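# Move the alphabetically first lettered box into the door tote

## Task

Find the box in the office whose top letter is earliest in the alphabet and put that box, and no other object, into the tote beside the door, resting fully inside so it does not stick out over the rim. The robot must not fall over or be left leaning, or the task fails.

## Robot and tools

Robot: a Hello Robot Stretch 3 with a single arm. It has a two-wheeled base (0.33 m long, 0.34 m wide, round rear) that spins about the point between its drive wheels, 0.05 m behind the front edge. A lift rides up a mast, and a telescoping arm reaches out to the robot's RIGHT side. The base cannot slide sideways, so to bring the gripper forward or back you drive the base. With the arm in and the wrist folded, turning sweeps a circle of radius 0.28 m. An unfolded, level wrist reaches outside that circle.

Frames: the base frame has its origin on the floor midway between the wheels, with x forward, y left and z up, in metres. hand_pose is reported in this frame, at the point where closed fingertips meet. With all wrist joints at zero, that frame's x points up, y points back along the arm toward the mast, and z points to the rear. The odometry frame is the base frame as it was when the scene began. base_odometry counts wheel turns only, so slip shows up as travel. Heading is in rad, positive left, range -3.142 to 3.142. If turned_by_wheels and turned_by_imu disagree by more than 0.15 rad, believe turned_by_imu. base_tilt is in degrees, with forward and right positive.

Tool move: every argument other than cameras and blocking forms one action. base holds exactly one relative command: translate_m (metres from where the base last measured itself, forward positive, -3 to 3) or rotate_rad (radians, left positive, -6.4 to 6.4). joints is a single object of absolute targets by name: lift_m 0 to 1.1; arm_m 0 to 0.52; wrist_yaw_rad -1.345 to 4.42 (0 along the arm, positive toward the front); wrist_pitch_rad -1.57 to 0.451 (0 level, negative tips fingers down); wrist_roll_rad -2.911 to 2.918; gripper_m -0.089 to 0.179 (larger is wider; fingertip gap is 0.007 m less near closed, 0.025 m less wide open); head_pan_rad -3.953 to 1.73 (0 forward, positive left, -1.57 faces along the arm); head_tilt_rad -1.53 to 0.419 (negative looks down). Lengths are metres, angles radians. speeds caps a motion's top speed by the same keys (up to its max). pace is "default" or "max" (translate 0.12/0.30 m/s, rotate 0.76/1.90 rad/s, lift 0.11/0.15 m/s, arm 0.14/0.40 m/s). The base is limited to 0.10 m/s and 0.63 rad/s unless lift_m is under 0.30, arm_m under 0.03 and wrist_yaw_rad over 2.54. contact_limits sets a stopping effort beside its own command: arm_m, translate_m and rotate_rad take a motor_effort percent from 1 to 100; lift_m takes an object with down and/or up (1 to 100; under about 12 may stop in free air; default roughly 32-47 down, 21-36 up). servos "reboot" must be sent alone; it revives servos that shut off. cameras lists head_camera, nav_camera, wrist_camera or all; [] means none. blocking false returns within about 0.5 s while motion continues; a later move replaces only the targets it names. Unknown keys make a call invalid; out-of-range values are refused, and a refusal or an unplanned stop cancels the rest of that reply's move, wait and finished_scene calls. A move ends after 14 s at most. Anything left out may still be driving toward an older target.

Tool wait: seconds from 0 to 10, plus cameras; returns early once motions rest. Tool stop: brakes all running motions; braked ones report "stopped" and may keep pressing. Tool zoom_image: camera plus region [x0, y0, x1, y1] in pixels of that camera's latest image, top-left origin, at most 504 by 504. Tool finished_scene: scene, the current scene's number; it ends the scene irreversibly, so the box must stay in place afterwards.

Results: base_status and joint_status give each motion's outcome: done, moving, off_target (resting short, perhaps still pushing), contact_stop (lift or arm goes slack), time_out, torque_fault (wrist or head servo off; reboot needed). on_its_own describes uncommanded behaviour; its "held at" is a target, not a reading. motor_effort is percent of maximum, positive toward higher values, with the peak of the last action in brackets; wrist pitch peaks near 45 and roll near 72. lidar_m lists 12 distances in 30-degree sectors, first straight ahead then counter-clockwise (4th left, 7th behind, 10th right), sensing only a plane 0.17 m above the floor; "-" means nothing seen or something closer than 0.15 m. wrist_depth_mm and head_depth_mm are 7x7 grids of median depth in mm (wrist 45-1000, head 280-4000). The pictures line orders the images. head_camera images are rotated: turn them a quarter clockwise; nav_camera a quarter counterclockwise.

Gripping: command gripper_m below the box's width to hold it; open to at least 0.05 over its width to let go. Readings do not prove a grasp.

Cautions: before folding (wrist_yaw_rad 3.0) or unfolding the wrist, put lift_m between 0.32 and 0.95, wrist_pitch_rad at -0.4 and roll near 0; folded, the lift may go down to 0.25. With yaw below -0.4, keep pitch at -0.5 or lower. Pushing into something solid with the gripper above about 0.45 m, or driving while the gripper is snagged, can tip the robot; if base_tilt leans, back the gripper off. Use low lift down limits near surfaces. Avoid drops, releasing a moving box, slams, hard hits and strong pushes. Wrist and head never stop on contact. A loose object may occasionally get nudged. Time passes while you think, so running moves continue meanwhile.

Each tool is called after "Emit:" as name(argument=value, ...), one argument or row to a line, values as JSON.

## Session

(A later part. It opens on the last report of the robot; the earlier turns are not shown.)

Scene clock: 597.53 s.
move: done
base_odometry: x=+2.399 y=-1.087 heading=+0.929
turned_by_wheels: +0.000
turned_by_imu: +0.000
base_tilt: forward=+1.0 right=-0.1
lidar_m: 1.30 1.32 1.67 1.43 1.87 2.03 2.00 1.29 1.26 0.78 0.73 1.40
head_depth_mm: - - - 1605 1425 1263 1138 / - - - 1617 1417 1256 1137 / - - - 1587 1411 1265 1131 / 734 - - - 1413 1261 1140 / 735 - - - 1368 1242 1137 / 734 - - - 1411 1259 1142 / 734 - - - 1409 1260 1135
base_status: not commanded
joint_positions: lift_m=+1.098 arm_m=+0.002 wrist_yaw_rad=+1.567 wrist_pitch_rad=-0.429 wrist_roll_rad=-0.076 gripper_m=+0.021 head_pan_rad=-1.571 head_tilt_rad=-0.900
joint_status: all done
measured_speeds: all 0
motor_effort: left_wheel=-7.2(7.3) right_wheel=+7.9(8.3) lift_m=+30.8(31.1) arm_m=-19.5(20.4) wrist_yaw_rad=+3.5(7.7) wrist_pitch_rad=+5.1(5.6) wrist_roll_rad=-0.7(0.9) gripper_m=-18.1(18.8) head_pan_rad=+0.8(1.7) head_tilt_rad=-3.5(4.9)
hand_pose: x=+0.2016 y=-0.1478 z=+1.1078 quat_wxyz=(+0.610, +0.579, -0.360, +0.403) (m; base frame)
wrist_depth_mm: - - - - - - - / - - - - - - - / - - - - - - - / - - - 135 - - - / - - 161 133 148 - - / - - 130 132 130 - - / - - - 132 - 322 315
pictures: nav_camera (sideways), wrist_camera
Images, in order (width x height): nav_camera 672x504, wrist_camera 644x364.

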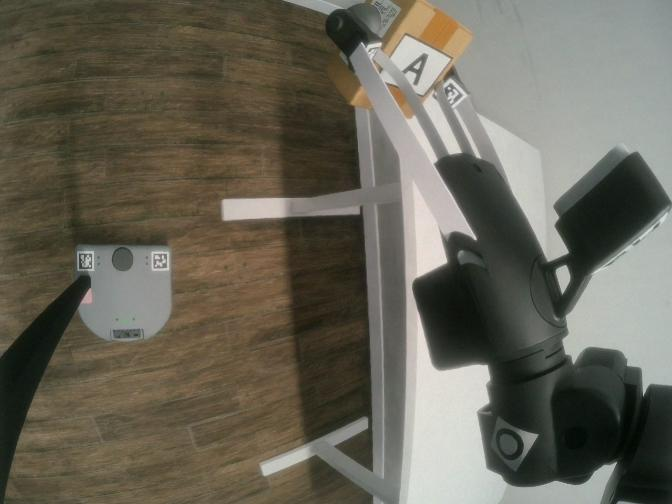

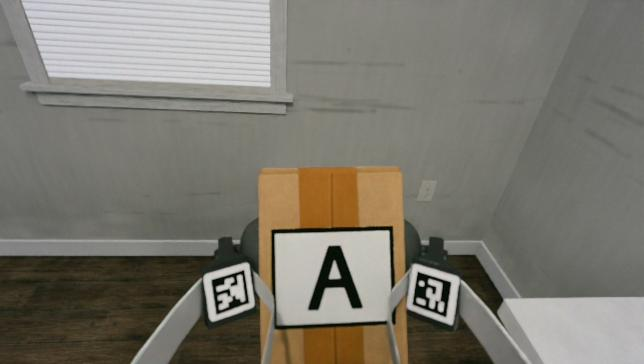

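Emit:
move(
  base={"translate_m": 0.48},
  joints={"lift_m": 0.29, "head_pan_rad": 0.0, "head_tilt_rad": -0.4},
  pace="max",
  blocking=false,
  cameras=[],
)

Emit:
wait(
  seconds=0.9,
  cameras=[],
)

Emit:
move(
  joints={"wrist_yaw_rad": 2.6},
  cameras=["nav_camera", "wrist_camera"],
)

Emit:
move(
  base={"rotate_rad": 1.571},
  pace="max",
  cameras=["nav_camera"],
)

Scene clock: 602.97 s.
move: moving
base_odometry: x=+2.411 y=-1.071 heading=+0.929
turned_by_wheels: +0.000
turned_by_imu: +0.000
base_tilt: forward=+1.4 right=+0.5
lidar_m: 1.28 1.30 1.64 1.43 1.87 2.05 2.03 1.31 1.26 0.73 0.73 1.38
head_depth_mm: 1288 1393 1523 1658 1817 1899 - / 1250 1345 1445 1581 1747 1838 - / 1199 1290 1399 1511 1663 1739 1479 / 1157 1243 1342 1438 1582 1682 1442 / 1125 1201 1276 1382 1526 1609 1432 / 1090 1155 1234 1329 1442 1557 1436 / 1050 1110 1193 1260 1377 1492 1430
base_status: translate_m moving
joint_positions: lift_m=+1.058 arm_m=+0.002 wrist_yaw_rad=+1.567 wrist_pitch_rad=-0.428 wrist_roll_rad=-0.076 gripper_m=+0.021 head_pan_rad=-0.239 head_tilt_rad=-0.400
joint_status: lift_m moving; head_pan_rad moving; head_tilt_rad moving
measured_speeds: translate_m=+0.075 rotate_rad=+0.000 lift_m=-0.148 arm_m=+0.000 wrist_yaw_rad=+0.000 wrist_pitch_rad=+0.000 wrist_roll_rad=+0.000 head_pan_rad=+3.022 head_tilt_rad=+0.024
motor_effort: left_wheel=+5.2(6.6) right_wheel=+14.0(14.1) lift_m=+20.1(27.6) arm_m=-18.9(18.9) wrist_yaw_rad=+3.4(3.9) wrist_pitch_rad=+4.9(5.2) wrist_roll_rad=-0.8(0.8) gripper_m=-18.7(19.1) head_pan_rad=+3.4(4.8) head_tilt_rad=+2.2(5.9)
hand_pose: x=+0.2018 y=-0.1478 z=+1.0685 quat_wxyz=(+0.610, +0.579, -0.360, +0.403) (m; base frame)
wrist_depth_mm: - - - - - - - / - - - - - - - / - - - - - - - / - - - 135 - - - / - - 160 134 148 - - / - - 130 133 130 - - / - - - 132 - 306 278
pictures: none
No camera images: "cameras" was empty.

Scene clock: 603.87 s.
earlier move: moving
base_odometry: x=+2.464 y=-1.000 heading=+0.929
turned_by_wheels: +0.000
turned_by_imu: +0.000
base_tilt: forward=+1.3 right=+0.9
lidar_m: 1.19 1.21 1.53 1.42 1.88 2.12 2.11 1.37 1.25 0.71 1.18 1.28
head_depth_mm: 1009 1080 1152 1249 1357 1495 1465 / 1007 1080 1159 1240 1361 1497 1445 / 999 1066 1156 1251 1361 1492 1446 / 1003 1065 1143 1207 1353 1491 1433 / 996 1065 1143 1225 1362 1488 1430 / 1000 1066 1143 1212 1352 1479 1428 / 998 1066 1143 1222 1353 1482 1430
base_status: translate_m moving
joint_positions: lift_m=+0.923 arm_m=+0.002 wrist_yaw_rad=+1.567 wrist_pitch_rad=-0.428 wrist_roll_rad=-0.076 gripper_m=+0.021 head_pan_rad=+0.029 head_tilt_rad=-0.399
joint_status: lift_m moving; the others done
measured_speeds: translate_m=+0.100 rotate_rad=+0.000 lift_m=-0.150 arm_m=+0.000 wrist_yaw_rad=+0.000 wrist_pitch_rad=+0.000 wrist_roll_rad=+0.000 head_pan_rad=-0.024 head_tilt_rad=+0.000
motor_effort: left_wheel=-1.1(6.6) right_wheel=+16.0(17.3) lift_m=+22.4(27.6) arm_m=-18.1(18.9) wrist_yaw_rad=+3.3(4.0) wrist_pitch_rad=+5.1(5.2) wrist_roll_rad=-0.6(0.9) gripper_m=-18.4(19.5) head_pan_rad=-4.0(4.8) head_tilt_rad=+3.2(7.5)
hand_pose: x=+0.2018 y=-0.1478 z=+0.9336 quat_wxyz=(+0.610, +0.579, -0.360, +0.403) (m; base frame)
wrist_depth_mm: 931 946 - - - - - / - - - - - - - / - - - - - - - / - - - 135 - - - / - - 160 133 147 - - / - - 130 133 130 - - / - - - 132 134 - -
wait: 0.90 s; no rest
pictures: none
No camera images: "cameras" was empty.

Scene clock: 608.63 s.
move: done
base_odometry: x=+2.686 y=-0.702 heading=+0.929
turned_by_wheels: +0.000
turned_by_imu: +0.001
base_tilt: forward=+1.0 right=-0.1
lidar_m: 0.82 0.83 1.06 1.46 1.77 2.43 2.48 1.68 0.74 1.12 1.14 0.89
head_depth_mm: 687 739 790 855 933 1016 1133 / 684 733 784 855 929 1018 1129 / 683 730 788 852 926 1015 1124 / 666 711 768 836 901 1012 1116 / 674 721 773 832 898 1003 1112 / 671 717 768 829 892 992 1098 / 667 713 764 824 884 989 1083
base_status: done
joint_positions: lift_m=+0.290 arm_m=+0.002 wrist_yaw_rad=+2.597 wrist_pitch_rad=-0.428 wrist_roll_rad=-0.076 gripper_m=+0.021 head_pan_rad=+0.000 head_tilt_rad=-0.399
joint_status: all done
measured_speeds: all 0
motor_effort: left_wheel=+2.1(12.0) right_wheel=+6.9(17.3) lift_m=+21.7(24.0) arm_m=-17.0(18.5) wrist_yaw_rad=+3.5(7.0) wrist_pitch_rad=+4.9(5.3) wrist_roll_rad=-0.6(0.9) gripper_m=-18.0(19.8) head_pan_rad=-2.4(5.1) head_tilt_rad=+1.8(3.7)
hand_pose: x=+0.0944 y=+0.0440 z=+0.3005 quat_wxyz=(+0.332, +0.681, -0.028, +0.651) (m; base frame)
wrist_depth_mm: - - - - - - - / - - - - - - - / 886 903 - - - - - / 704 719 768 135 782 791 - / 568 578 160 134 148 647 643 / 488 503 131 132 130 545 555 / 233 104 273 132 434 462 473
pictures: nav_camera (sideways), wrist_camera
Images, in order (width x height): nav_camera 672x504, wrist_camera 644x364.

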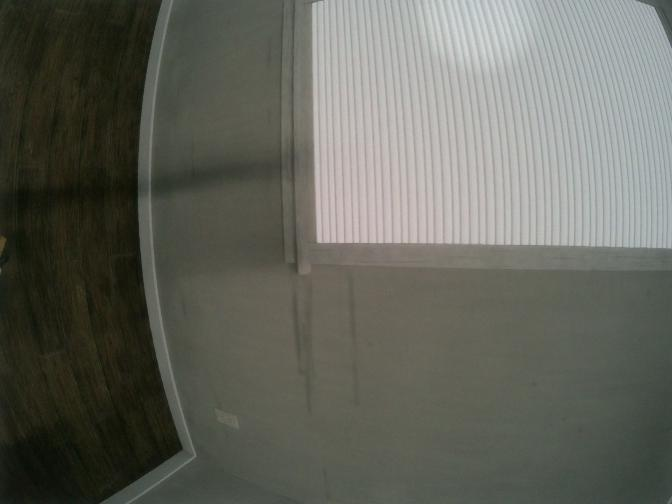

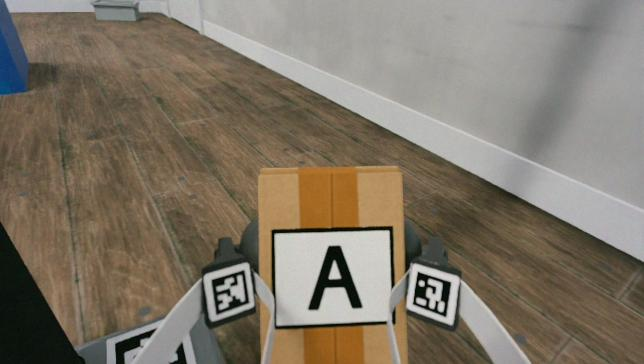

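Scene clock: 610.73 s.
move: done
base_odometry: x=+2.686 y=-0.702 heading=+2.500
turned_by_wheels: +1.571
turned_by_imu: +1.564
base_tilt: forward=+0.9 right=-0.2
lidar_m: 1.45 1.76 2.41 2.48 1.85 0.74 1.12 1.14 0.89 0.82 0.83 1.05
head_depth_mm: 2107 2166 2174 2184 2103 1767 1455 / 2893 2946 2947 2954 2273 1779 1442 / 3193 3406 3667 3281 2291 1767 1441 / 3147 3349 3615 3287 2268 1779 1439 / 3157 3379 3562 3051 2192 1775 1432 / 1453 1487 1486 1707 1987 1763 1450 / 1570 1712 1771 1906 2053 1749 1430
base_status: done
joint_positions: lift_m=+0.290 arm_m=+0.002 wrist_yaw_rad=+2.597 wrist_pitch_rad=-0.428 wrist_roll_rad=-0.076 gripper_m=+0.021 head_pan_rad=+0.000 head_tilt_rad=-0.399
joint_status: not commanded
measured_speeds: all 0
motor_effort: left_wheel=-8.5(16.8) right_wheel=+10.2(16.5) lift_m=+24.5(24.5) arm_m=-20.4(20.8) wrist_yaw_rad=+3.0(4.1) wrist_pitch_rad=+5.0(5.4) wrist_roll_rad=-0.8(0.8) gripper_m=-18.0(19.1) head_pan_rad=-2.1(4.4) head_tilt_rad=+0.1(2.7)
hand_pose: x=+0.0944 y=+0.0441 z=+0.3005 quat_wxyz=(+0.332, +0.681, -0.028, +0.652) (m; base frame)
wrist_depth_mm: - - - - - - - / - - - - - - - / 881 924 987 - - - - / 697 703 771 135 768 836 850 / 575 583 161 133 148 667 679 / 484 499 130 133 131 547 559 / 231 104 273 132 431 464 474
pictures: nav_camera (sideways)
Images, in order (width x height): nav_camera 672x504.

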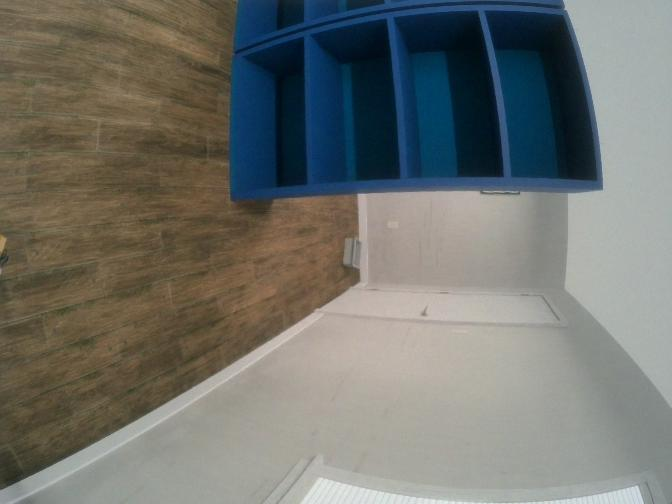

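Emit:
move(
  base={"translate_m": 2.54},
  pace="max",
  cameras=["nav_camera"],
)

Emit:
move(
  base={"rotate_rad": 1.571},
  joints={"head_pan_rad": -1.57, "head_tilt_rad": -0.7},
  pace="max",
  cameras=["head_camera", "nav_camera"],
)

Scene clock: 624.97 s.
move: done
base_odometry: x=+0.652 y=+0.819 heading=+2.500
turned_by_wheels: +0.000
turned_by_imu: -0.002
base_tilt: forward=+1.1 right=-0.1
lidar_m: 1.13 1.14 1.44 2.66 0.99 0.75 3.24 0.83 0.55 0.47 0.49 0.61
head_depth_mm: 971 1030 1121 1196 1281 1312 1317 / 971 1035 1109 1200 1309 1438 1444 / 958 1031 1102 1200 1299 1430 1427 / 954 1018 1089 1181 1279 1426 1435 / 944 1018 1085 1173 1270 1401 1434 / 948 1002 1077 1163 1262 1401 1434 / 936 1000 1073 1157 1255 1374 1446
base_status: done
joint_positions: lift_m=+0.290 arm_m=+0.002 wrist_yaw_rad=+2.597 wrist_pitch_rad=-0.428 wrist_roll_rad=-0.076 gripper_m=+0.021 head_pan_rad=+0.000 head_tilt_rad=-0.399
joint_status: not commanded
measured_speeds: all 0
motor_effort: left_wheel=+1.7(12.8) right_wheel=+2.9(18.0) lift_m=+30.1(31.3) arm_m=-8.6(17.5) wrist_yaw_rad=+2.8(3.5) wrist_pitch_rad=+4.9(5.4) wrist_roll_rad=-0.6(1.0) gripper_m=-19.1(19.4) head_pan_rad=-2.8(4.5) head_tilt_rad=-2.3(2.9)
hand_pose: x=+0.0943 y=+0.0441 z=+0.3005 quat_wxyz=(+0.332, +0.681, -0.028, +0.652) (m; base frame)
wrist_depth_mm: - - - - - - - / - - - - - - - / 899 915 958 - - - - / 695 708 775 135 779 831 643 / 565 581 160 134 148 653 - / 482 495 130 133 130 553 541 / 233 104 272 132 424 464 476
pictures: nav_camera (sideways)
Images, in order (width x height): nav_camera 672x504.

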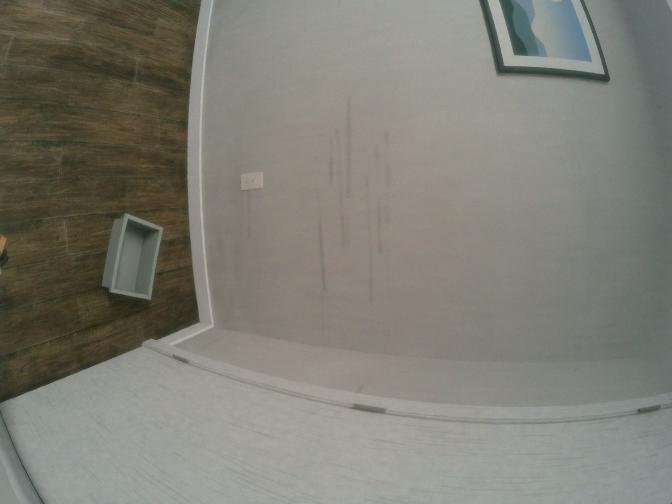

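Scene clock: 627.07 s.
move: done
base_odometry: x=+0.652 y=+0.819 heading=-2.213
turned_by_wheels: +1.571
turned_by_imu: +1.564
base_tilt: forward=+0.8 right=-0.1
lidar_m: 2.66 1.01 0.75 3.23 0.85 0.55 0.47 0.49 0.61 1.13 1.15 1.42
head_depth_mm: 1010 1130 1243 1305 1314 1305 1210 / 1007 1122 1276 1484 1584 1383 1208 / 989 1108 1260 1476 1609 1348 1210 / 984 1095 1246 1459 1590 1375 1199 / 973 1091 1233 1437 1586 1345 1199 / 966 1075 1225 1420 1592 1378 1212 / 962 1070 1212 1401 1560 1382 1194
base_status: done
joint_positions: lift_m=+0.290 arm_m=+0.002 wrist_yaw_rad=+2.597 wrist_pitch_rad=-0.428 wrist_roll_rad=-0.076 gripper_m=+0.021 head_pan_rad=-1.586 head_tilt_rad=-0.704
joint_status: all done
measured_speeds: translate_m=+0.000 rotate_rad=+0.000 lift_m=+0.000 arm_m=+0.000 wrist_yaw_rad=+0.000 wrist_pitch_rad=+0.000 wrist_roll_rad=+0.000 head_pan_rad=+0.024 head_tilt_rad=+0.000
motor_effort: left_wheel=-8.4(17.1) right_wheel=+10.3(16.8) lift_m=+29.8(30.1) arm_m=-20.5(20.6) wrist_yaw_rad=+2.7(3.5) wrist_pitch_rad=+4.9(5.3) wrist_roll_rad=-0.7(0.8) gripper_m=-19.0(19.5) head_pan_rad=+2.9(4.6) head_tilt_rad=-1.5(5.7)
hand_pose: x=+0.0943 y=+0.0441 z=+0.3005 quat_wxyz=(+0.332, +0.681, -0.028, +0.652) (m; base frame)
wrist_depth_mm: - - - 713 - - - / - - - 761 - - - / 890 938 936 886 - - - / 691 716 758 135 765 826 867 / 572 579 161 133 148 654 676 / 482 492 130 133 130 553 557 / 231 104 273 132 430 460 471
pictures: head_camera (sideways), nav_camera (sideways)
Images, in order (width x height): head_camera 896x504, nav_camera 672x504.

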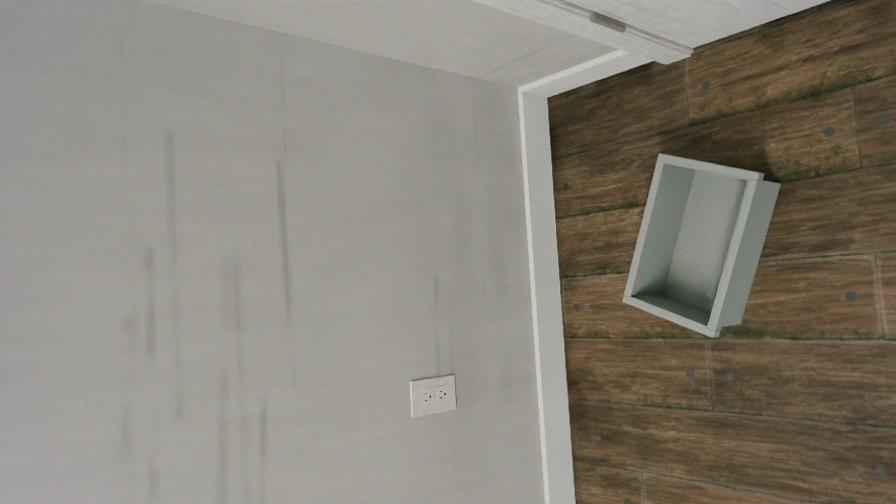

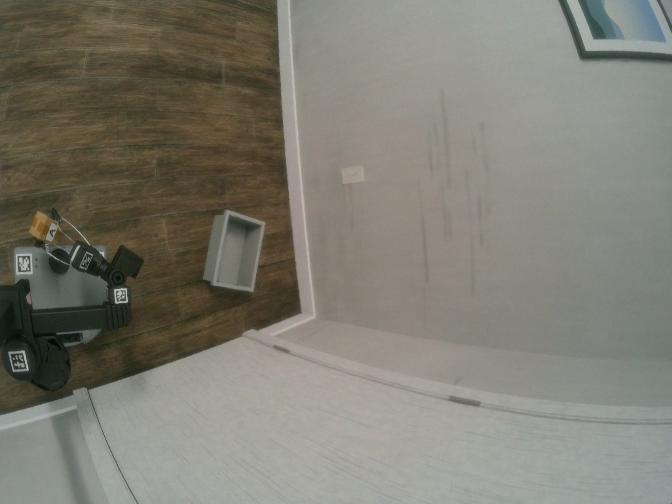

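Emit:
move(
  joints={"lift_m": 0.5},
  pace="max",
  blocking=false,
  cameras=[],
)

Emit:
move(
  joints={"wrist_yaw_rad": 0.0},
  cameras=[],
)

Emit:
move(
  joints={"arm_m": 0.446, "wrist_pitch_rad": -1.4},
  speeds={"arm_m": 0.3},
  cameras=["head_camera", "wrist_camera", "nav_camera"],
)

Scene clock: 652.43 s.
move: moving
base_odometry: x=+0.652 y=+0.819 heading=-2.213
turned_by_wheels: +0.000
turned_by_imu: +0.001
base_tilt: forward=+1.0 right=+0.0
lidar_m: 2.66 1.01 0.75 3.22 0.85 0.55 0.47 0.49 0.61 1.13 1.14 1.42
head_depth_mm: 1001 1121 1253 1340 1359 1316 1208 / 990 1115 1272 1475 1607 1386 1200 / 985 1107 1254 1456 1622 1353 1204 / 978 1096 1256 1455 1583 1364 1203 / 976 1088 1243 1434 1575 1363 1198 / 964 1082 1223 1412 1581 1373 1199 / 957 1069 1215 1402 1595 1384 1203
base_status: not commanded
joint_positions: lift_m=+0.330 arm_m=+0.002 wrist_yaw_rad=+2.597 wrist_pitch_rad=-0.428 wrist_roll_rad=-0.076 gripper_m=+0.021 head_pan_rad=-1.570 head_tilt_rad=-0.701
joint_status: lift_m moving
measured_speeds: translate_m=+0.000 rotate_rad=+0.000 lift_m=+0.148 arm_m=+0.000 wrist_yaw_rad=+0.000 wrist_pitch_rad=+0.000 wrist_roll_rad=+0.000 head_pan_rad=+0.000 head_tilt_rad=+0.000
motor_effort: left_wheel=-8.4(8.6) right_wheel=+9.8(10.5) lift_m=+31.3(33.2) arm_m=-19.5(19.6) wrist_yaw_rad=+3.0(3.4) wrist_pitch_rad=+4.9(5.1) wrist_roll_rad=-0.4(0.8) gripper_m=-18.1(19.0) head_pan_rad=+2.4(4.1) head_tilt_rad=+0.8(2.7)
hand_pose: x=+0.0943 y=+0.0441 z=+0.3400 quat_wxyz=(+0.332, +0.681, -0.028, +0.652) (m; base frame)
wrist_depth_mm: - - - 725 - - - / - - - 769 - - - / - - - 852 - - - / 761 775 833 135 828 913 928 / 612 641 160 134 148 711 728 / 520 533 130 132 131 582 603 / 232 104 303 132 472 495 514
pictures: none
No camera images: "cameras" was empty.

Scene clock: 654.73 s.
move: done
base_odometry: x=+0.652 y=+0.819 heading=-2.213
turned_by_wheels: +0.000
turned_by_imu: +0.000
base_tilt: forward=+0.8 right=-0.1
lidar_m: 2.66 1.00 0.75 3.22 0.85 0.55 0.47 0.49 0.60 1.13 1.15 1.41
head_depth_mm: 998 1129 1255 1345 1363 1312 1198 / 993 1116 1276 1470 1615 1388 1201 / 982 1106 1265 1469 1605 1353 722 / 977 1097 1250 1444 1578 1373 1140 / 970 1089 1233 1436 1581 1346 1204 / 966 1078 1228 1417 1579 1382 1204 / 960 1073 1220 1394 1572 1380 1196
base_status: not commanded
joint_positions: lift_m=+0.500 arm_m=+0.002 wrist_yaw_rad=+0.003 wrist_pitch_rad=-0.427 wrist_roll_rad=-0.076 gripper_m=+0.021 head_pan_rad=-1.570 head_tilt_rad=-0.700
joint_status: all done
measured_speeds: all 0
motor_effort: left_wheel=-8.2(8.5) right_wheel=+10.0(10.5) lift_m=+28.7(32.7) arm_m=-18.7(19.4) wrist_yaw_rad=-2.7(6.2) wrist_pitch_rad=+4.7(5.2) wrist_roll_rad=-0.5(0.8) gripper_m=-18.8(19.1) head_pan_rad=+2.4(4.3) head_tilt_rad=+1.2(2.8)
hand_pose: x=-0.0207 y=-0.3700 z=+0.5107 quat_wxyz=(+0.717, +0.157, -0.664, -0.143) (m; base frame)
wrist_depth_mm: - - - - - - 478 / - - - - - 536 - / - - - - - 574 - / - - - 135 - 630 - / 833 862 161 134 136 703 - / 732 733 130 132 130 - - / 644 603 627 132 633 592 -
pictures: none
No camera images: "cameras" was empty.

Scene clock: 658.57 s.
move: done
base_odometry: x=+0.652 y=+0.819 heading=-2.213
turned_by_wheels: +0.000
turned_by_imu: +0.001
base_tilt: forward=+1.1 right=-0.3
lidar_m: 2.66 1.01 0.76 3.23 0.85 0.55 0.47 0.49 0.60 1.13 1.14 1.41
head_depth_mm: 999 1121 1249 1334 1368 1304 1199 / 993 1114 1265 1467 782 628 541 / 987 1103 1254 1452 792 1309 1201 / 981 1096 1243 1430 1576 1356 1201 / 975 1091 1237 1426 1592 1358 1200 / 961 1083 1231 1412 1591 1376 1193 / 955 1070 1213 1395 1564 1377 1200
base_status: not commanded
joint_positions: lift_m=+0.500 arm_m=+0.446 wrist_yaw_rad=+0.003 wrist_pitch_rad=-1.399 wrist_roll_rad=-0.076 gripper_m=+0.021 head_pan_rad=-1.570 head_tilt_rad=-0.700
joint_status: all done
measured_speeds: all 0
motor_effort: left_wheel=-8.3(8.6) right_wheel=+10.1(10.5) lift_m=+22.0(28.7) arm_m=+20.2(24.5) wrist_yaw_rad=-2.1(2.8) wrist_pitch_rad=-0.2(5.5) wrist_roll_rad=-0.4(0.9) gripper_m=-17.8(19.5) head_pan_rad=+3.1(4.5) head_tilt_rad=+1.3(2.8)
hand_pose: x=-0.0216 y=-0.6109 z=+0.3821 quat_wxyz=(+0.562, +0.473, -0.519, -0.437) (m; base frame)
wrist_depth_mm: 551 553 547 552 539 543 453 / 546 548 513 532 544 538 431 / 542 540 - - 532 541 459 / 537 542 539 134 534 535 485 / 531 532 533 134 147 539 473 / 534 541 130 133 130 531 479 / 533 530 529 133 534 542 477
pictures: head_camera (sideways), nav_camera (sideways), wrist_camera
Images, in order (width x height): head_camera 896x504, nav_camera 672x504, wrist_camera 644x364.

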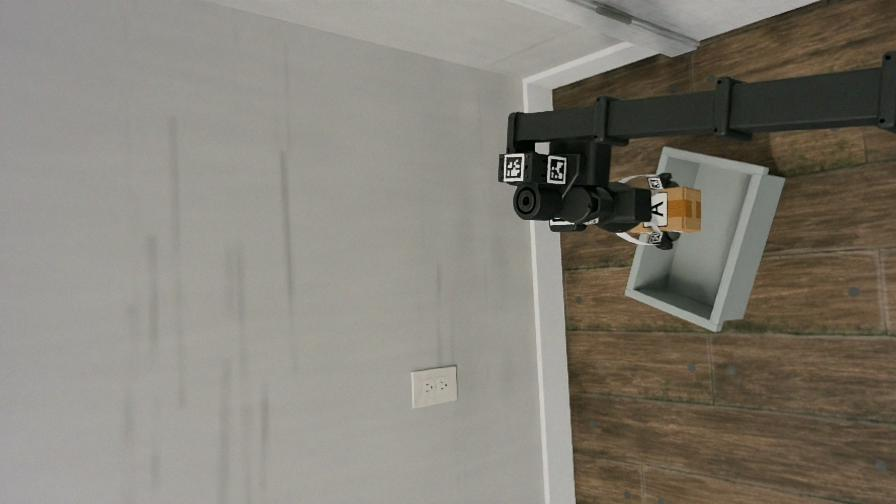

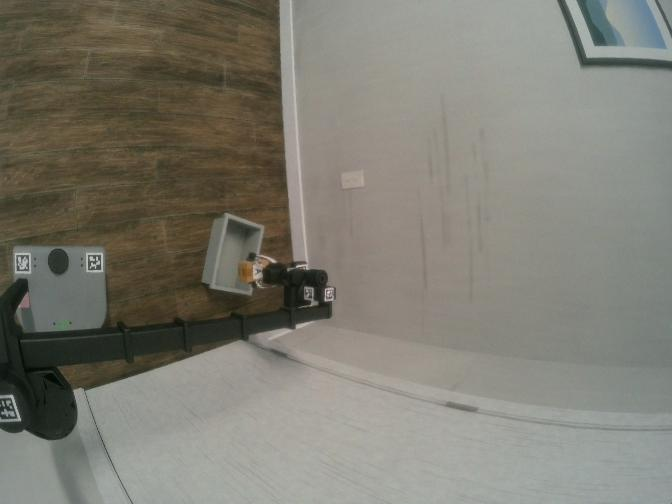

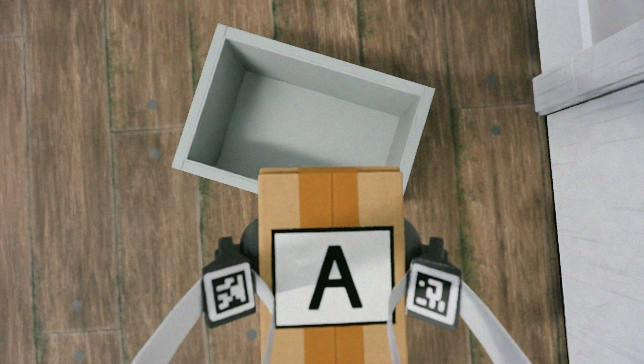

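Emit:
move(
  base={"translate_m": 0.272},
  pace="max",
  cameras=[],
)

Emit:
move(
  base={"rotate_rad": 0.4},
  pace="max",
  cameras=[],
)

Emit:
move(
  base={"translate_m": -0.26},
  pace="max",
  cameras=[],
)

Emit:
move(
  base={"rotate_rad": -0.4},
  joints={"arm_m": 0.457},
  pace="max",
  cameras=["head_camera", "wrist_camera", "nav_camera"],
)

Scene clock: 715.50 s.
move: done
base_odometry: x=+0.489 y=+0.601 heading=-2.213
turned_by_wheels: +0.000
turned_by_imu: +0.000
base_tilt: forward=+1.0 right=+0.1
lidar_m: 2.38 1.07 0.69 0.67 1.30 0.84 0.74 0.76 0.94 1.10 1.10 1.37
head_depth_mm: 965 1079 1231 1444 1599 1327 1217 / 954 1071 1223 1420 785 627 542 / 946 1062 1212 1393 794 1298 1203 / 946 1055 1198 1380 1547 1357 1204 / 933 1041 1187 1372 1559 1379 1210 / 927 1040 1183 1356 1546 1377 1202 / 921 1032 1171 1342 1535 1380 1204
base_status: done
joint_positions: lift_m=+0.500 arm_m=+0.446 wrist_yaw_rad=+0.003 wrist_pitch_rad=-1.399 wrist_roll_rad=-0.076 gripper_m=+0.021 head_pan_rad=-1.570 head_tilt_rad=-0.700
joint_status: not commanded
measured_speeds: all 0
motor_effort: left_wheel=+9.2(12.2) right_wheel=+2.0(15.6) lift_m=+22.2(22.5) arm_m=-5.5(8.8) wrist_yaw_rad=-2.5(2.6) wrist_pitch_rad=-0.2(0.7) wrist_roll_rad=-0.8(0.8) gripper_m=-18.2(19.4) head_pan_rad=+2.5(4.0) head_tilt_rad=+0.5(2.0)
hand_pose: x=-0.0216 y=-0.6109 z=+0.3821 quat_wxyz=(+0.562, +0.473, -0.519, -0.437) (m; base frame)
wrist_depth_mm: 550 543 547 549 540 544 545 / 548 550 542 544 550 546 543 / 541 533 542 545 539 - 465 / 547 542 539 135 136 - 548 / 540 538 525 133 148 532 535 / 533 531 130 132 130 527 530 / 527 528 527 132 530 531 527
pictures: none
No camera images: "cameras" was empty.

Scene clock: 717.07 s.
move: done
base_odometry: x=+0.489 y=+0.601 heading=-1.813
turned_by_wheels: +0.400
turned_by_imu: +0.398
base_tilt: forward=+1.0 right=-0.1
lidar_m: 1.31 0.74 0.67 1.59 0.90 0.75 0.75 0.86 1.10 1.10 1.26 2.15
head_depth_mm: 908 1002 1125 1279 1491 1387 1186 / 935 1032 1167 1335 787 626 542 / 964 1073 1207 1403 792 1336 1203 / 991 1105 1258 1469 1591 1344 1209 / 1022 1149 1321 1519 1613 1372 1198 / 1059 1188 1366 1617 1631 1384 1202 / 1095 1241 1424 1681 1628 1376 1203
base_status: done
joint_positions: lift_m=+0.500 arm_m=+0.446 wrist_yaw_rad=+0.003 wrist_pitch_rad=-1.399 wrist_roll_rad=-0.076 gripper_m=+0.021 head_pan_rad=-1.570 head_tilt_rad=-0.700
joint_status: not commanded
measured_speeds: all 0
motor_effort: left_wheel=-8.1(14.7) right_wheel=+9.6(17.9) lift_m=+23.0(23.2) arm_m=-12.4(12.4) wrist_yaw_rad=-2.3(2.7) wrist_pitch_rad=-0.2(0.6) wrist_roll_rad=-0.4(0.8) gripper_m=-17.5(18.8) head_pan_rad=+1.7(3.5) head_tilt_rad=+0.2(1.6)
hand_pose: x=-0.0216 y=-0.6109 z=+0.3821 quat_wxyz=(+0.562, +0.473, -0.519, -0.437) (m; base frame)
wrist_depth_mm: 552 547 549 548 564 547 548 / 544 549 547 542 545 544 542 / 541 553 545 540 539 542 539 / 540 532 540 135 533 537 534 / 538 541 534 134 148 534 419 / 539 533 130 132 130 529 534 / 534 525 531 132 528 529 525
pictures: none
No camera images: "cameras" was empty.

Scene clock: 720.63 s.
move: done
base_odometry: x=+0.552 y=+0.853 heading=-1.814
turned_by_wheels: +0.000
turned_by_imu: +0.002
base_tilt: forward=+0.9 right=-0.2
lidar_m: 1.44 0.83 0.87 1.07 0.61 0.50 0.50 0.58 1.03 1.03 1.19 2.03
head_depth_mm: 855 944 1065 1218 1412 1383 1186 / 877 976 1101 1265 781 627 542 / 904 1005 1143 1308 793 1320 1181 / 932 1042 1184 1373 1541 1358 1208 / 958 1081 1234 1442 1593 1386 1190 / 996 1125 1281 1513 1633 1386 1207 / 1025 1161 1334 1585 1612 1385 1213
base_status: done
joint_positions: lift_m=+0.500 arm_m=+0.446 wrist_yaw_rad=+0.003 wrist_pitch_rad=-1.399 wrist_roll_rad=-0.076 gripper_m=+0.021 head_pan_rad=-1.570 head_tilt_rad=-0.700
joint_status: not commanded
measured_speeds: all 0
motor_effort: left_wheel=-11.7(16.9) right_wheel=+3.9(6.2) lift_m=+23.6(23.9) arm_m=-19.6(20.8) wrist_yaw_rad=-2.3(2.5) wrist_pitch_rad=-0.3(0.7) wrist_roll_rad=-0.4(0.8) gripper_m=-19.0(19.0) head_pan_rad=+2.6(3.7) head_tilt_rad=-0.6(1.9)
hand_pose: x=-0.0216 y=-0.6109 z=+0.3821 quat_wxyz=(+0.562, +0.473, -0.519, -0.437) (m; base frame)
wrist_depth_mm: 540 541 540 545 550 546 - / 544 552 545 540 551 545 540 / 545 537 538 541 544 538 545 / 539 537 542 134 424 536 529 / 541 546 536 133 135 - 528 / 532 529 130 132 130 - 434 / 526 527 532 132 531 117 537
pictures: none
No camera images: "cameras" was empty.

Scene clock: 722.20 s.
move: done
base_odometry: x=+0.552 y=+0.853 heading=-2.213
turned_by_wheels: -0.400
turned_by_imu: -0.399
base_tilt: forward=+1.0 right=-0.2
lidar_m: 2.59 1.18 0.83 1.11 0.88 0.57 0.50 0.51 0.63 1.03 1.04 1.29
head_depth_mm: 910 1019 1162 1309 1410 1329 1209 / 898 1014 1147 1331 786 626 542 / 891 999 1133 1290 801 1291 1173 / 887 994 1130 1312 1516 1315 1184 / 879 985 1118 1290 1508 1385 1195 / 872 976 1113 1283 1506 1375 1204 / 865 975 1101 1272 1492 1368 1200
base_status: done
joint_positions: lift_m=+0.500 arm_m=+0.457 wrist_yaw_rad=+0.003 wrist_pitch_rad=-1.401 wrist_roll_rad=-0.076 gripper_m=+0.021 head_pan_rad=-1.570 head_tilt_rad=-0.700
joint_status: all done
measured_speeds: all 0
motor_effort: left_wheel=+8.1(13.8) right_wheel=-8.8(17.9) lift_m=+24.3(24.3) arm_m=-1.2(22.1) wrist_yaw_rad=-1.4(2.4) wrist_pitch_rad=-0.2(0.3) wrist_roll_rad=-0.6(0.8) gripper_m=-17.4(19.0) head_pan_rad=+1.6(3.2) head_tilt_rad=-0.2(1.4)
hand_pose: x=-0.0216 y=-0.6215 z=+0.3821 quat_wxyz=(+0.561, +0.474, -0.519, -0.438) (m; base frame)
wrist_depth_mm: 546 548 554 541 559 553 496 / 546 542 540 549 551 539 496 / 542 541 543 546 543 547 486 / 539 542 536 135 424 538 471 / 549 543 160 134 136 533 492 / 532 528 130 133 130 532 476 / 535 528 527 132 534 527 482
pictures: head_camera (sideways), nav_camera (sideways), wrist_camera
Images, in order (width x height): head_camera 896x504, nav_camera 672x504, wrist_camera 644x364.

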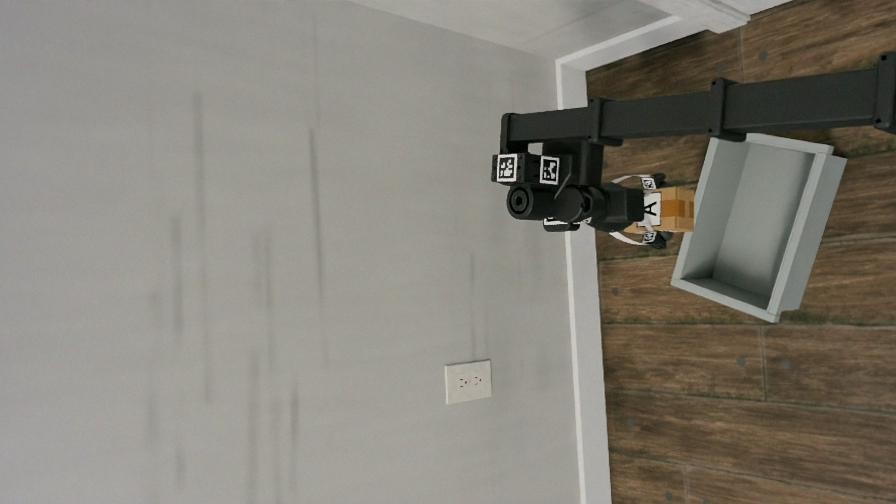

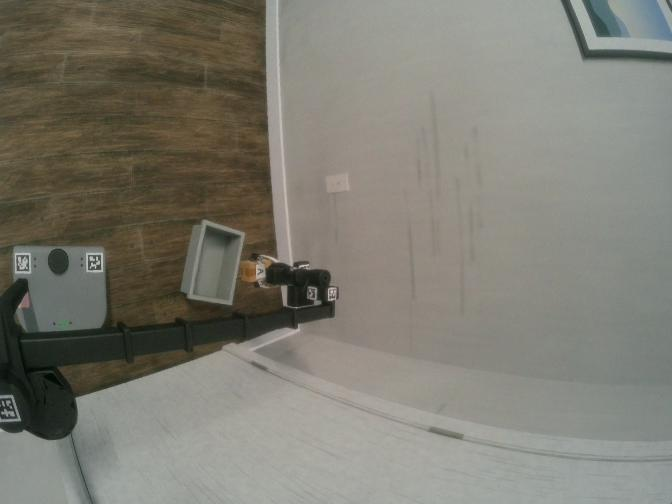

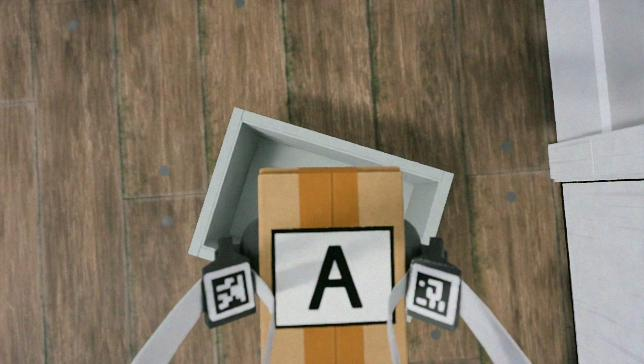

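Emit:
move(
  joints={"lift_m": 0.21, "arm_m": 0.467},
  pace="max",
  cameras=["wrist_camera", "nav_camera"],
)

Emit:
move(
  joints={"lift_m": 0.15},
  speeds={"lift_m": 0.03},
  contact_limits={"lift_m": {"down": 14}},
  cameras=["wrist_camera", "nav_camera"],
)

Scene clock: 730.37 s.
move: done
base_odometry: x=+0.552 y=+0.853 heading=-2.213
turned_by_wheels: +0.000
turned_by_imu: +0.001
base_tilt: forward=+0.9 right=-0.2
lidar_m: 2.60 1.18 0.83 1.11 0.88 0.57 0.50 0.50 0.62 1.03 1.04 1.29
head_depth_mm: 905 1020 1160 1311 1410 1345 1204 / 901 1009 1145 1342 1546 1390 1185 / 890 998 1128 1331 1539 988 1161 / 886 989 1125 1308 1521 1312 1193 / 880 984 1117 1299 1508 1374 1202 / 870 972 1107 1276 1507 1373 1205 / 867 970 1098 1272 1497 1381 1203
base_status: not commanded
joint_positions: lift_m=+0.210 arm_m=+0.467 wrist_yaw_rad=+0.003 wrist_pitch_rad=-1.402 wrist_roll_rad=-0.076 gripper_m=+0.021 head_pan_rad=-1.570 head_tilt_rad=-0.700
joint_status: all done
measured_speeds: all 0
motor_effort: left_wheel=+8.1(8.2) right_wheel=-8.8(9.4) lift_m=+22.0(23.5) arm_m=+19.1(22.4) wrist_yaw_rad=-2.2(2.6) wrist_pitch_rad=+0.0(0.6) wrist_roll_rad=-0.8(0.8) gripper_m=-18.3(19.1) head_pan_rad=+1.1(3.9) head_tilt_rad=-0.4(1.2)
hand_pose: x=-0.0216 y=-0.6312 z=+0.0921 quat_wxyz=(+0.561, +0.474, -0.518, -0.438) (m; base frame)
wrist_depth_mm: 140 155 259 258 260 259 259 / - 204 191 156 259 260 260 / - - - 220 179 153 257 / - - - 134 136 218 155 / - - 133 133 135 - - / - - 130 132 131 - - / 179 192 219 132 - - -
pictures: nav_camera (sideways), wrist_camera
Images, in order (width x height): nav_camera 672x504, wrist_camera 644x364.

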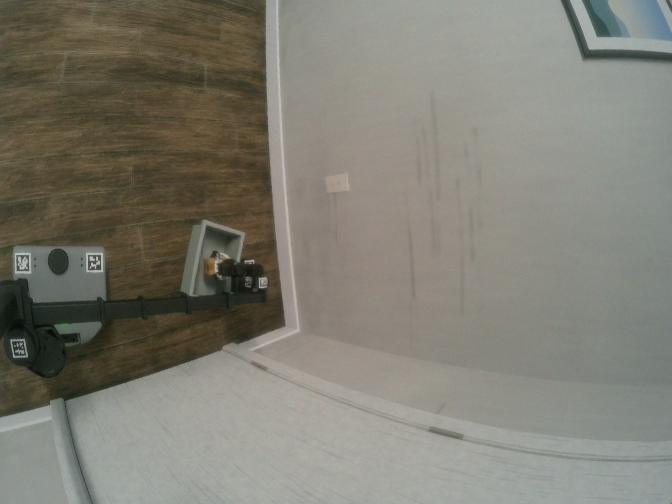

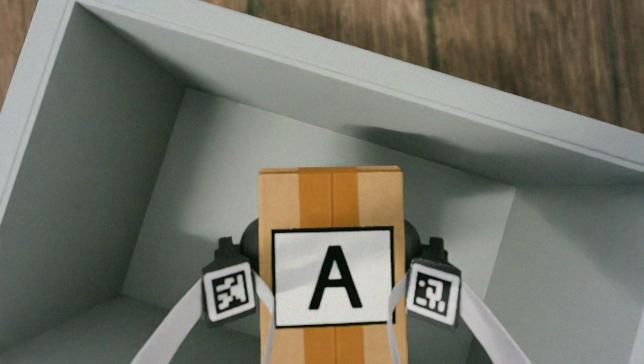

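Scene clock: 732.80 s.
move: done
base_odometry: x=+0.552 y=+0.853 heading=-2.213
turned_by_wheels: +0.000
turned_by_imu: +0.000
base_tilt: forward=+1.0 right=-0.1
lidar_m: 2.59 1.18 0.83 1.11 0.88 0.57 0.50 0.50 0.63 1.03 1.04 1.29
head_depth_mm: 904 1016 1166 1303 1420 1338 1205 / 897 1008 1151 1338 1550 1380 1209 / 891 1000 1139 1326 1538 1036 1146 / 889 994 1127 1309 1514 1321 1184 / 881 978 1119 1298 1500 1381 1203 / 875 974 1107 1275 1526 1376 1199 / 866 970 1093 1266 1514 1391 1203
base_status: not commanded
joint_positions: lift_m=+0.150 arm_m=+0.467 wrist_yaw_rad=+0.003 wrist_pitch_rad=-1.402 wrist_roll_rad=-0.076 gripper_m=+0.021 head_pan_rad=-1.570 head_tilt_rad=-0.700
joint_status: all done
measured_speeds: all 0
motor_effort: left_wheel=+7.9(8.2) right_wheel=-8.8(9.4) lift_m=+21.5(23.0) arm_m=+17.1(19.5) wrist_yaw_rad=-2.3(2.7) wrist_pitch_rad=+0.2(0.4) wrist_roll_rad=-0.6(0.8) gripper_m=-18.8(19.5) head_pan_rad=+1.9(3.2) head_tilt_rad=-0.3(1.9)
contact_limits: lift_m down 14 (down: maximum 72; up: maximum 65)
hand_pose: x=-0.0216 y=-0.6312 z=+0.0321 quat_wxyz=(+0.561, +0.474, -0.518, -0.438) (m; base frame)
wrist_depth_mm: - 149 112 96 86 - - / - 197 191 149 115 104 82 / - 196 195 195 185 137 116 / - 194 194 135 194 194 158 / - 194 192 133 147 193 - / - 193 130 133 130 192 - / 177 183 191 132 191 192 -
pictures: nav_camera (sideways), wrist_camera
Images, in order (width x height): nav_camera 672x504, wrist_camera 644x364.

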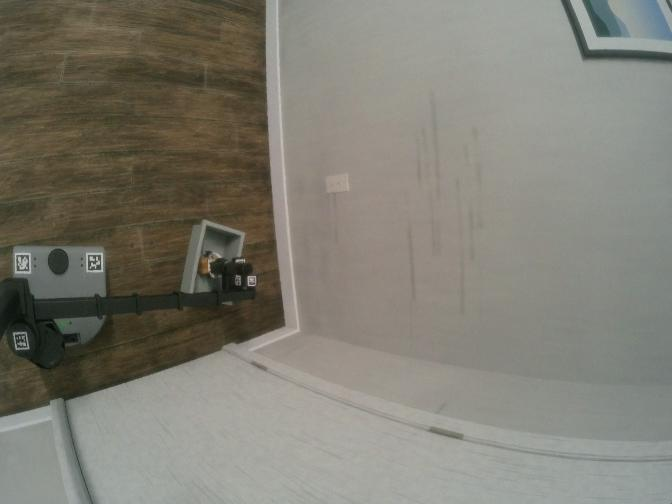

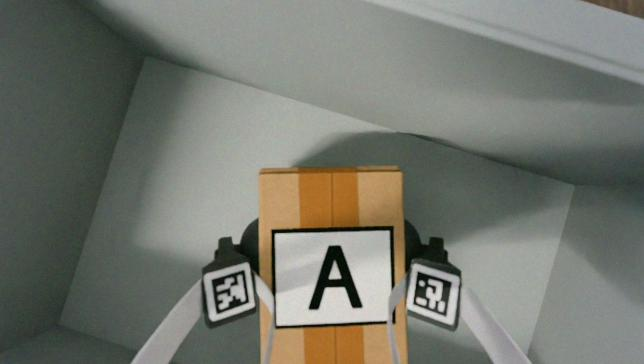

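Emit:
move(
  joints={"lift_m": 0.13},
  speeds={"lift_m": 0.03},
  contact_limits={"lift_m": {"down": 14}},
  cameras=["wrist_camera"],
)

Scene clock: 737.70 s.
move: contact_stop
base_odometry: x=+0.552 y=+0.853 heading=-2.213
turned_by_wheels: +0.000
turned_by_imu: +0.001
base_tilt: forward=+0.8 right=-0.2
lidar_m: 2.59 1.18 0.83 1.11 0.88 0.57 0.50 0.51 0.63 1.03 1.04 1.29
head_depth_mm: 907 1013 1163 1316 1418 1341 1209 / 900 1011 1152 1334 1547 1378 1205 / 894 1003 1134 1328 1531 1033 1141 / 883 997 1124 1316 1528 1333 1184 / 884 984 1123 1294 1533 1364 1202 / 877 978 1110 1278 1517 1378 1193 / 873 971 1096 1261 1500 1376 1199
base_status: not commanded
joint_positions: lift_m=+0.137 arm_m=+0.467 wrist_yaw_rad=+0.003 wrist_pitch_rad=-1.402 wrist_roll_rad=-0.079 gripper_m=+0.021 head_pan_rad=-1.570 head_tilt_rad=-0.700
joint_status: lift_m contact_stop (moved -0.013 of -0.020)
measured_speeds: translate_m=+0.000 rotate_rad=+0.000 lift_m=+0.001 arm_m=+0.000 wrist_yaw_rad=+0.000 wrist_pitch_rad=+0.000 wrist_roll_rad=+0.000 head_pan_rad=+0.000 head_tilt_rad=+0.000
on_its_own: lift_m is slack since a contact_stop (your +0.130 is given up)
motor_effort: left_wheel=+7.5(8.2) right_wheel=-6.8(9.4) lift_m=+23.7(23.7) arm_m=+14.4(15.0) wrist_yaw_rad=-1.6(2.3) wrist_pitch_rad=+0.0(1.6) wrist_roll_rad=+0.2(0.8) gripper_m=-17.8(19.1) head_pan_rad=+0.8(2.0) head_tilt_rad=-1.3(2.2)
contact_limits: lift_m down 14 (down: maximum 72; up: maximum 65)
hand_pose: x=-0.0216 y=-0.6311 z=+0.0191 quat_wxyz=(+0.562, +0.475, -0.518, -0.437) (m; base frame)
wrist_depth_mm: - 149 112 96 88 - - / - 185 184 148 116 100 - / - 184 184 183 184 139 115 / - 183 183 133 183 182 163 / - 182 182 132 148 182 181 / 182 181 130 132 131 180 - / 180 105 180 131 180 180 -
pictures: wrist_camera
Images, in order (width x height): wrist_camera 644x364.

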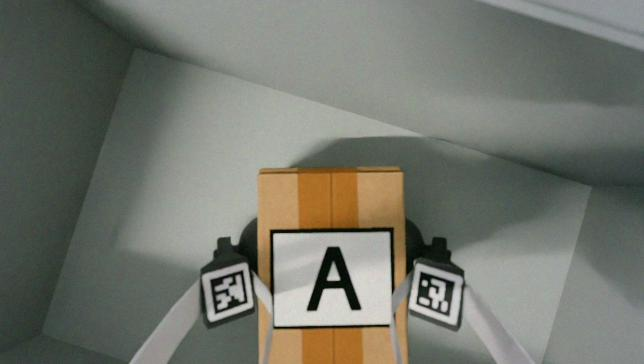

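Emit:
move(
  joints={"lift_m": 0.138},
  cameras=[],
)

Emit:
move(
  joints={"gripper_m": 0.12},
  cameras=["wrist_camera"],
)

Emit:
move(
  joints={"lift_m": 0.4},
  speeds={"lift_m": 0.08},
  cameras=["wrist_camera", "head_camera"],
)

Scene clock: 743.57 s.
move: done
base_odometry: x=+0.552 y=+0.853 heading=-2.213
turned_by_wheels: +0.000
turned_by_imu: +0.001
base_tilt: forward=+1.0 right=-0.1
lidar_m: 2.60 1.18 0.83 1.11 0.88 0.57 0.50 0.50 0.63 1.03 1.04 1.29
head_depth_mm: 907 1015 1162 1308 1418 1337 1202 / 900 1012 1157 1339 1550 1383 1201 / 890 1000 1142 1318 1526 1034 1140 / 887 992 1125 1310 1516 1320 1181 / 881 981 1116 1297 1517 1393 1202 / 872 976 1110 1279 1510 1375 1206 / 868 973 1099 1268 1503 1382 1205
base_status: not commanded
joint_positions: lift_m=+0.138 arm_m=+0.467 wrist_yaw_rad=+0.003 wrist_pitch_rad=-1.402 wrist_roll_rad=-0.079 gripper_m=+0.021 head_pan_rad=-1.570 head_tilt_rad=-0.700
joint_status: all done
measured_speeds: all 0
motor_effort: left_wheel=+7.3(7.6) right_wheel=-5.8(6.7) lift_m=+27.3(27.7) arm_m=+12.2(12.8) wrist_yaw_rad=-1.7(2.1) wrist_pitch_rad=+0.1(0.5) wrist_roll_rad=+0.3(0.7) gripper_m=-18.7(19.2) head_pan_rad=+1.1(2.0) head_tilt_rad=-1.3(1.9)
hand_pose: x=-0.0216 y=-0.6313 z=+0.0201 quat_wxyz=(+0.562, +0.474, -0.518, -0.437) (m; base frame)
wrist_depth_mm: - 149 112 96 88 - - / - 185 185 148 116 103 - / - 184 184 184 184 139 116 / - 183 184 133 182 183 164 / - 182 182 132 134 182 183 / 182 181 130 132 130 181 - / 180 105 180 132 180 181 -
pictures: none
No camera images: "cameras" was empty.

Scene clock: 745.10 s.
move: done
base_odometry: x=+0.552 y=+0.853 heading=-2.213
turned_by_wheels: +0.000
turned_by_imu: +0.000
base_tilt: forward=+1.0 right=-0.2
lidar_m: 2.60 1.18 0.83 1.11 0.88 0.57 0.50 0.51 0.63 1.03 1.04 1.29
head_depth_mm: 906 1017 1158 1312 1409 1331 1210 / 898 1011 1151 1333 1534 1391 1207 / 889 1002 1142 1318 1536 1032 1141 / 890 993 1128 1306 1518 1321 1177 / 881 980 1122 1285 1512 1378 1210 / 876 978 1106 1277 1515 1374 1200 / 868 971 1100 1271 1502 1378 1204
base_status: not commanded
joint_positions: lift_m=+0.138 arm_m=+0.467 wrist_yaw_rad=+0.003 wrist_pitch_rad=-1.402 wrist_roll_rad=-0.079 gripper_m=+0.120 head_pan_rad=-1.570 head_tilt_rad=-0.700
joint_status: all done
measured_speeds: all 0
motor_effort: left_wheel=+7.2(7.6) right_wheel=-5.9(6.8) lift_m=+25.8(27.6) arm_m=+11.6(12.7) wrist_yaw_rad=-2.1(2.1) wrist_pitch_rad=+0.2(0.7) wrist_roll_rad=+0.2(0.5) gripper_m=-0.3(86.2) head_pan_rad=+1.3(2.1) head_tilt_rad=-1.5(2.6)
hand_pose: x=-0.0216 y=-0.6313 z=+0.0201 quat_wxyz=(+0.562, +0.474, -0.518, -0.437) (m; base frame)
wrist_depth_mm: - 149 112 96 88 - - / - 184 184 149 116 103 - / - 185 183 183 183 140 116 / - 183 183 134 181 182 164 / - 183 182 132 181 182 182 / 182 126 181 131 132 125 - / - 125 182 131 179 180 -
pictures: wrist_camera
Images, in order (width x height): wrist_camera 644x364.

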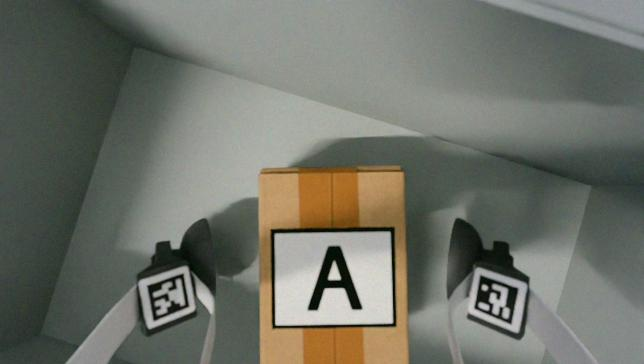

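Scene clock: 749.07 s.
move: done
base_odometry: x=+0.552 y=+0.853 heading=-2.213
turned_by_wheels: +0.000
turned_by_imu: +0.001
base_tilt: forward=+1.0 right=-0.1
lidar_m: 2.59 1.18 0.83 1.11 0.88 0.57 0.50 0.51 0.62 1.03 1.04 1.29
head_depth_mm: 906 1020 1160 1318 1423 1343 1210 / 896 1009 1146 1330 1505 1299 652 / 888 1001 1134 1316 873 1292 1161 / 881 995 1121 1307 1523 1321 1186 / 879 982 1112 1296 1512 1390 1199 / 879 974 1108 1278 1511 1381 1202 / 867 968 1100 1261 1503 1381 1206
base_status: not commanded
joint_positions: lift_m=+0.400 arm_m=+0.467 wrist_yaw_rad=+0.003 wrist_pitch_rad=-1.402 wrist_roll_rad=-0.079 gripper_m=+0.120 head_pan_rad=-1.570 head_tilt_rad=-0.700
joint_status: all done
measured_speeds: all 0
motor_effort: left_wheel=+7.3(7.5) right_wheel=-6.3(6.5) lift_m=+30.5(32.9) arm_m=+9.5(11.6) wrist_yaw_rad=-2.0(2.2) wrist_pitch_rad=+0.2(0.4) wrist_roll_rad=+0.3(0.6) gripper_m=+0.4(1.8) head_pan_rad=+0.4(2.5) head_tilt_rad=-1.7(3.1)
hand_pose: x=-0.0216 y=-0.6313 z=+0.2821 quat_wxyz=(+0.562, +0.474, -0.518, -0.437) (m; base frame)
wrist_depth_mm: 457 445 444 450 452 447 450 / 447 449 446 444 445 446 439 / 441 436 337 441 441 440 438 / 444 445 - 391 360 437 436 / 434 441 - 391 - 439 442 / 441 123 348 380 - 125 437 / 435 126 436 441 349 128 438
pictures: head_camera (sideways), wrist_camera
Images, in order (width x height): head_camera 896x504, wrist_camera 644x364.

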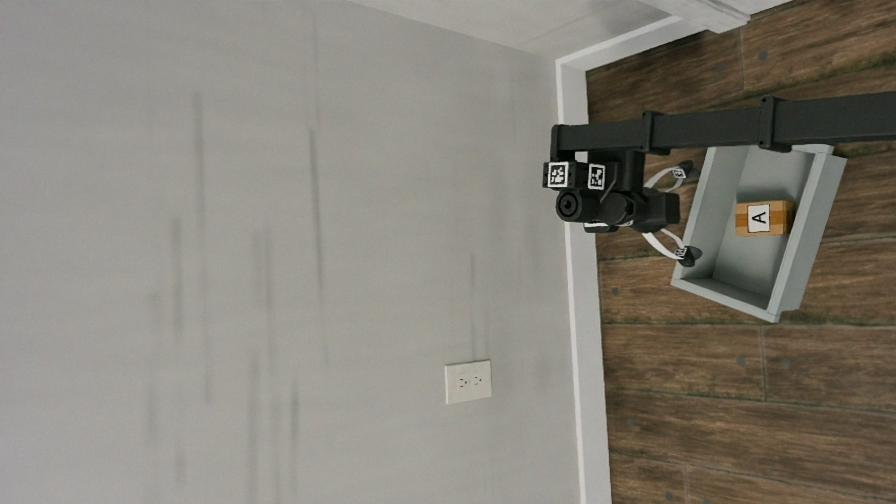

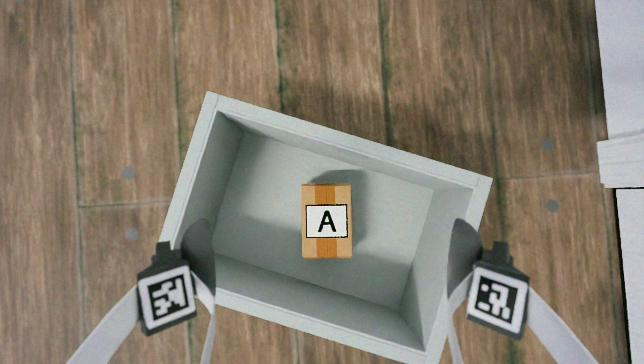

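Emit:
finished_scene(
  scene=1,
)

The scene is finished: the task was done.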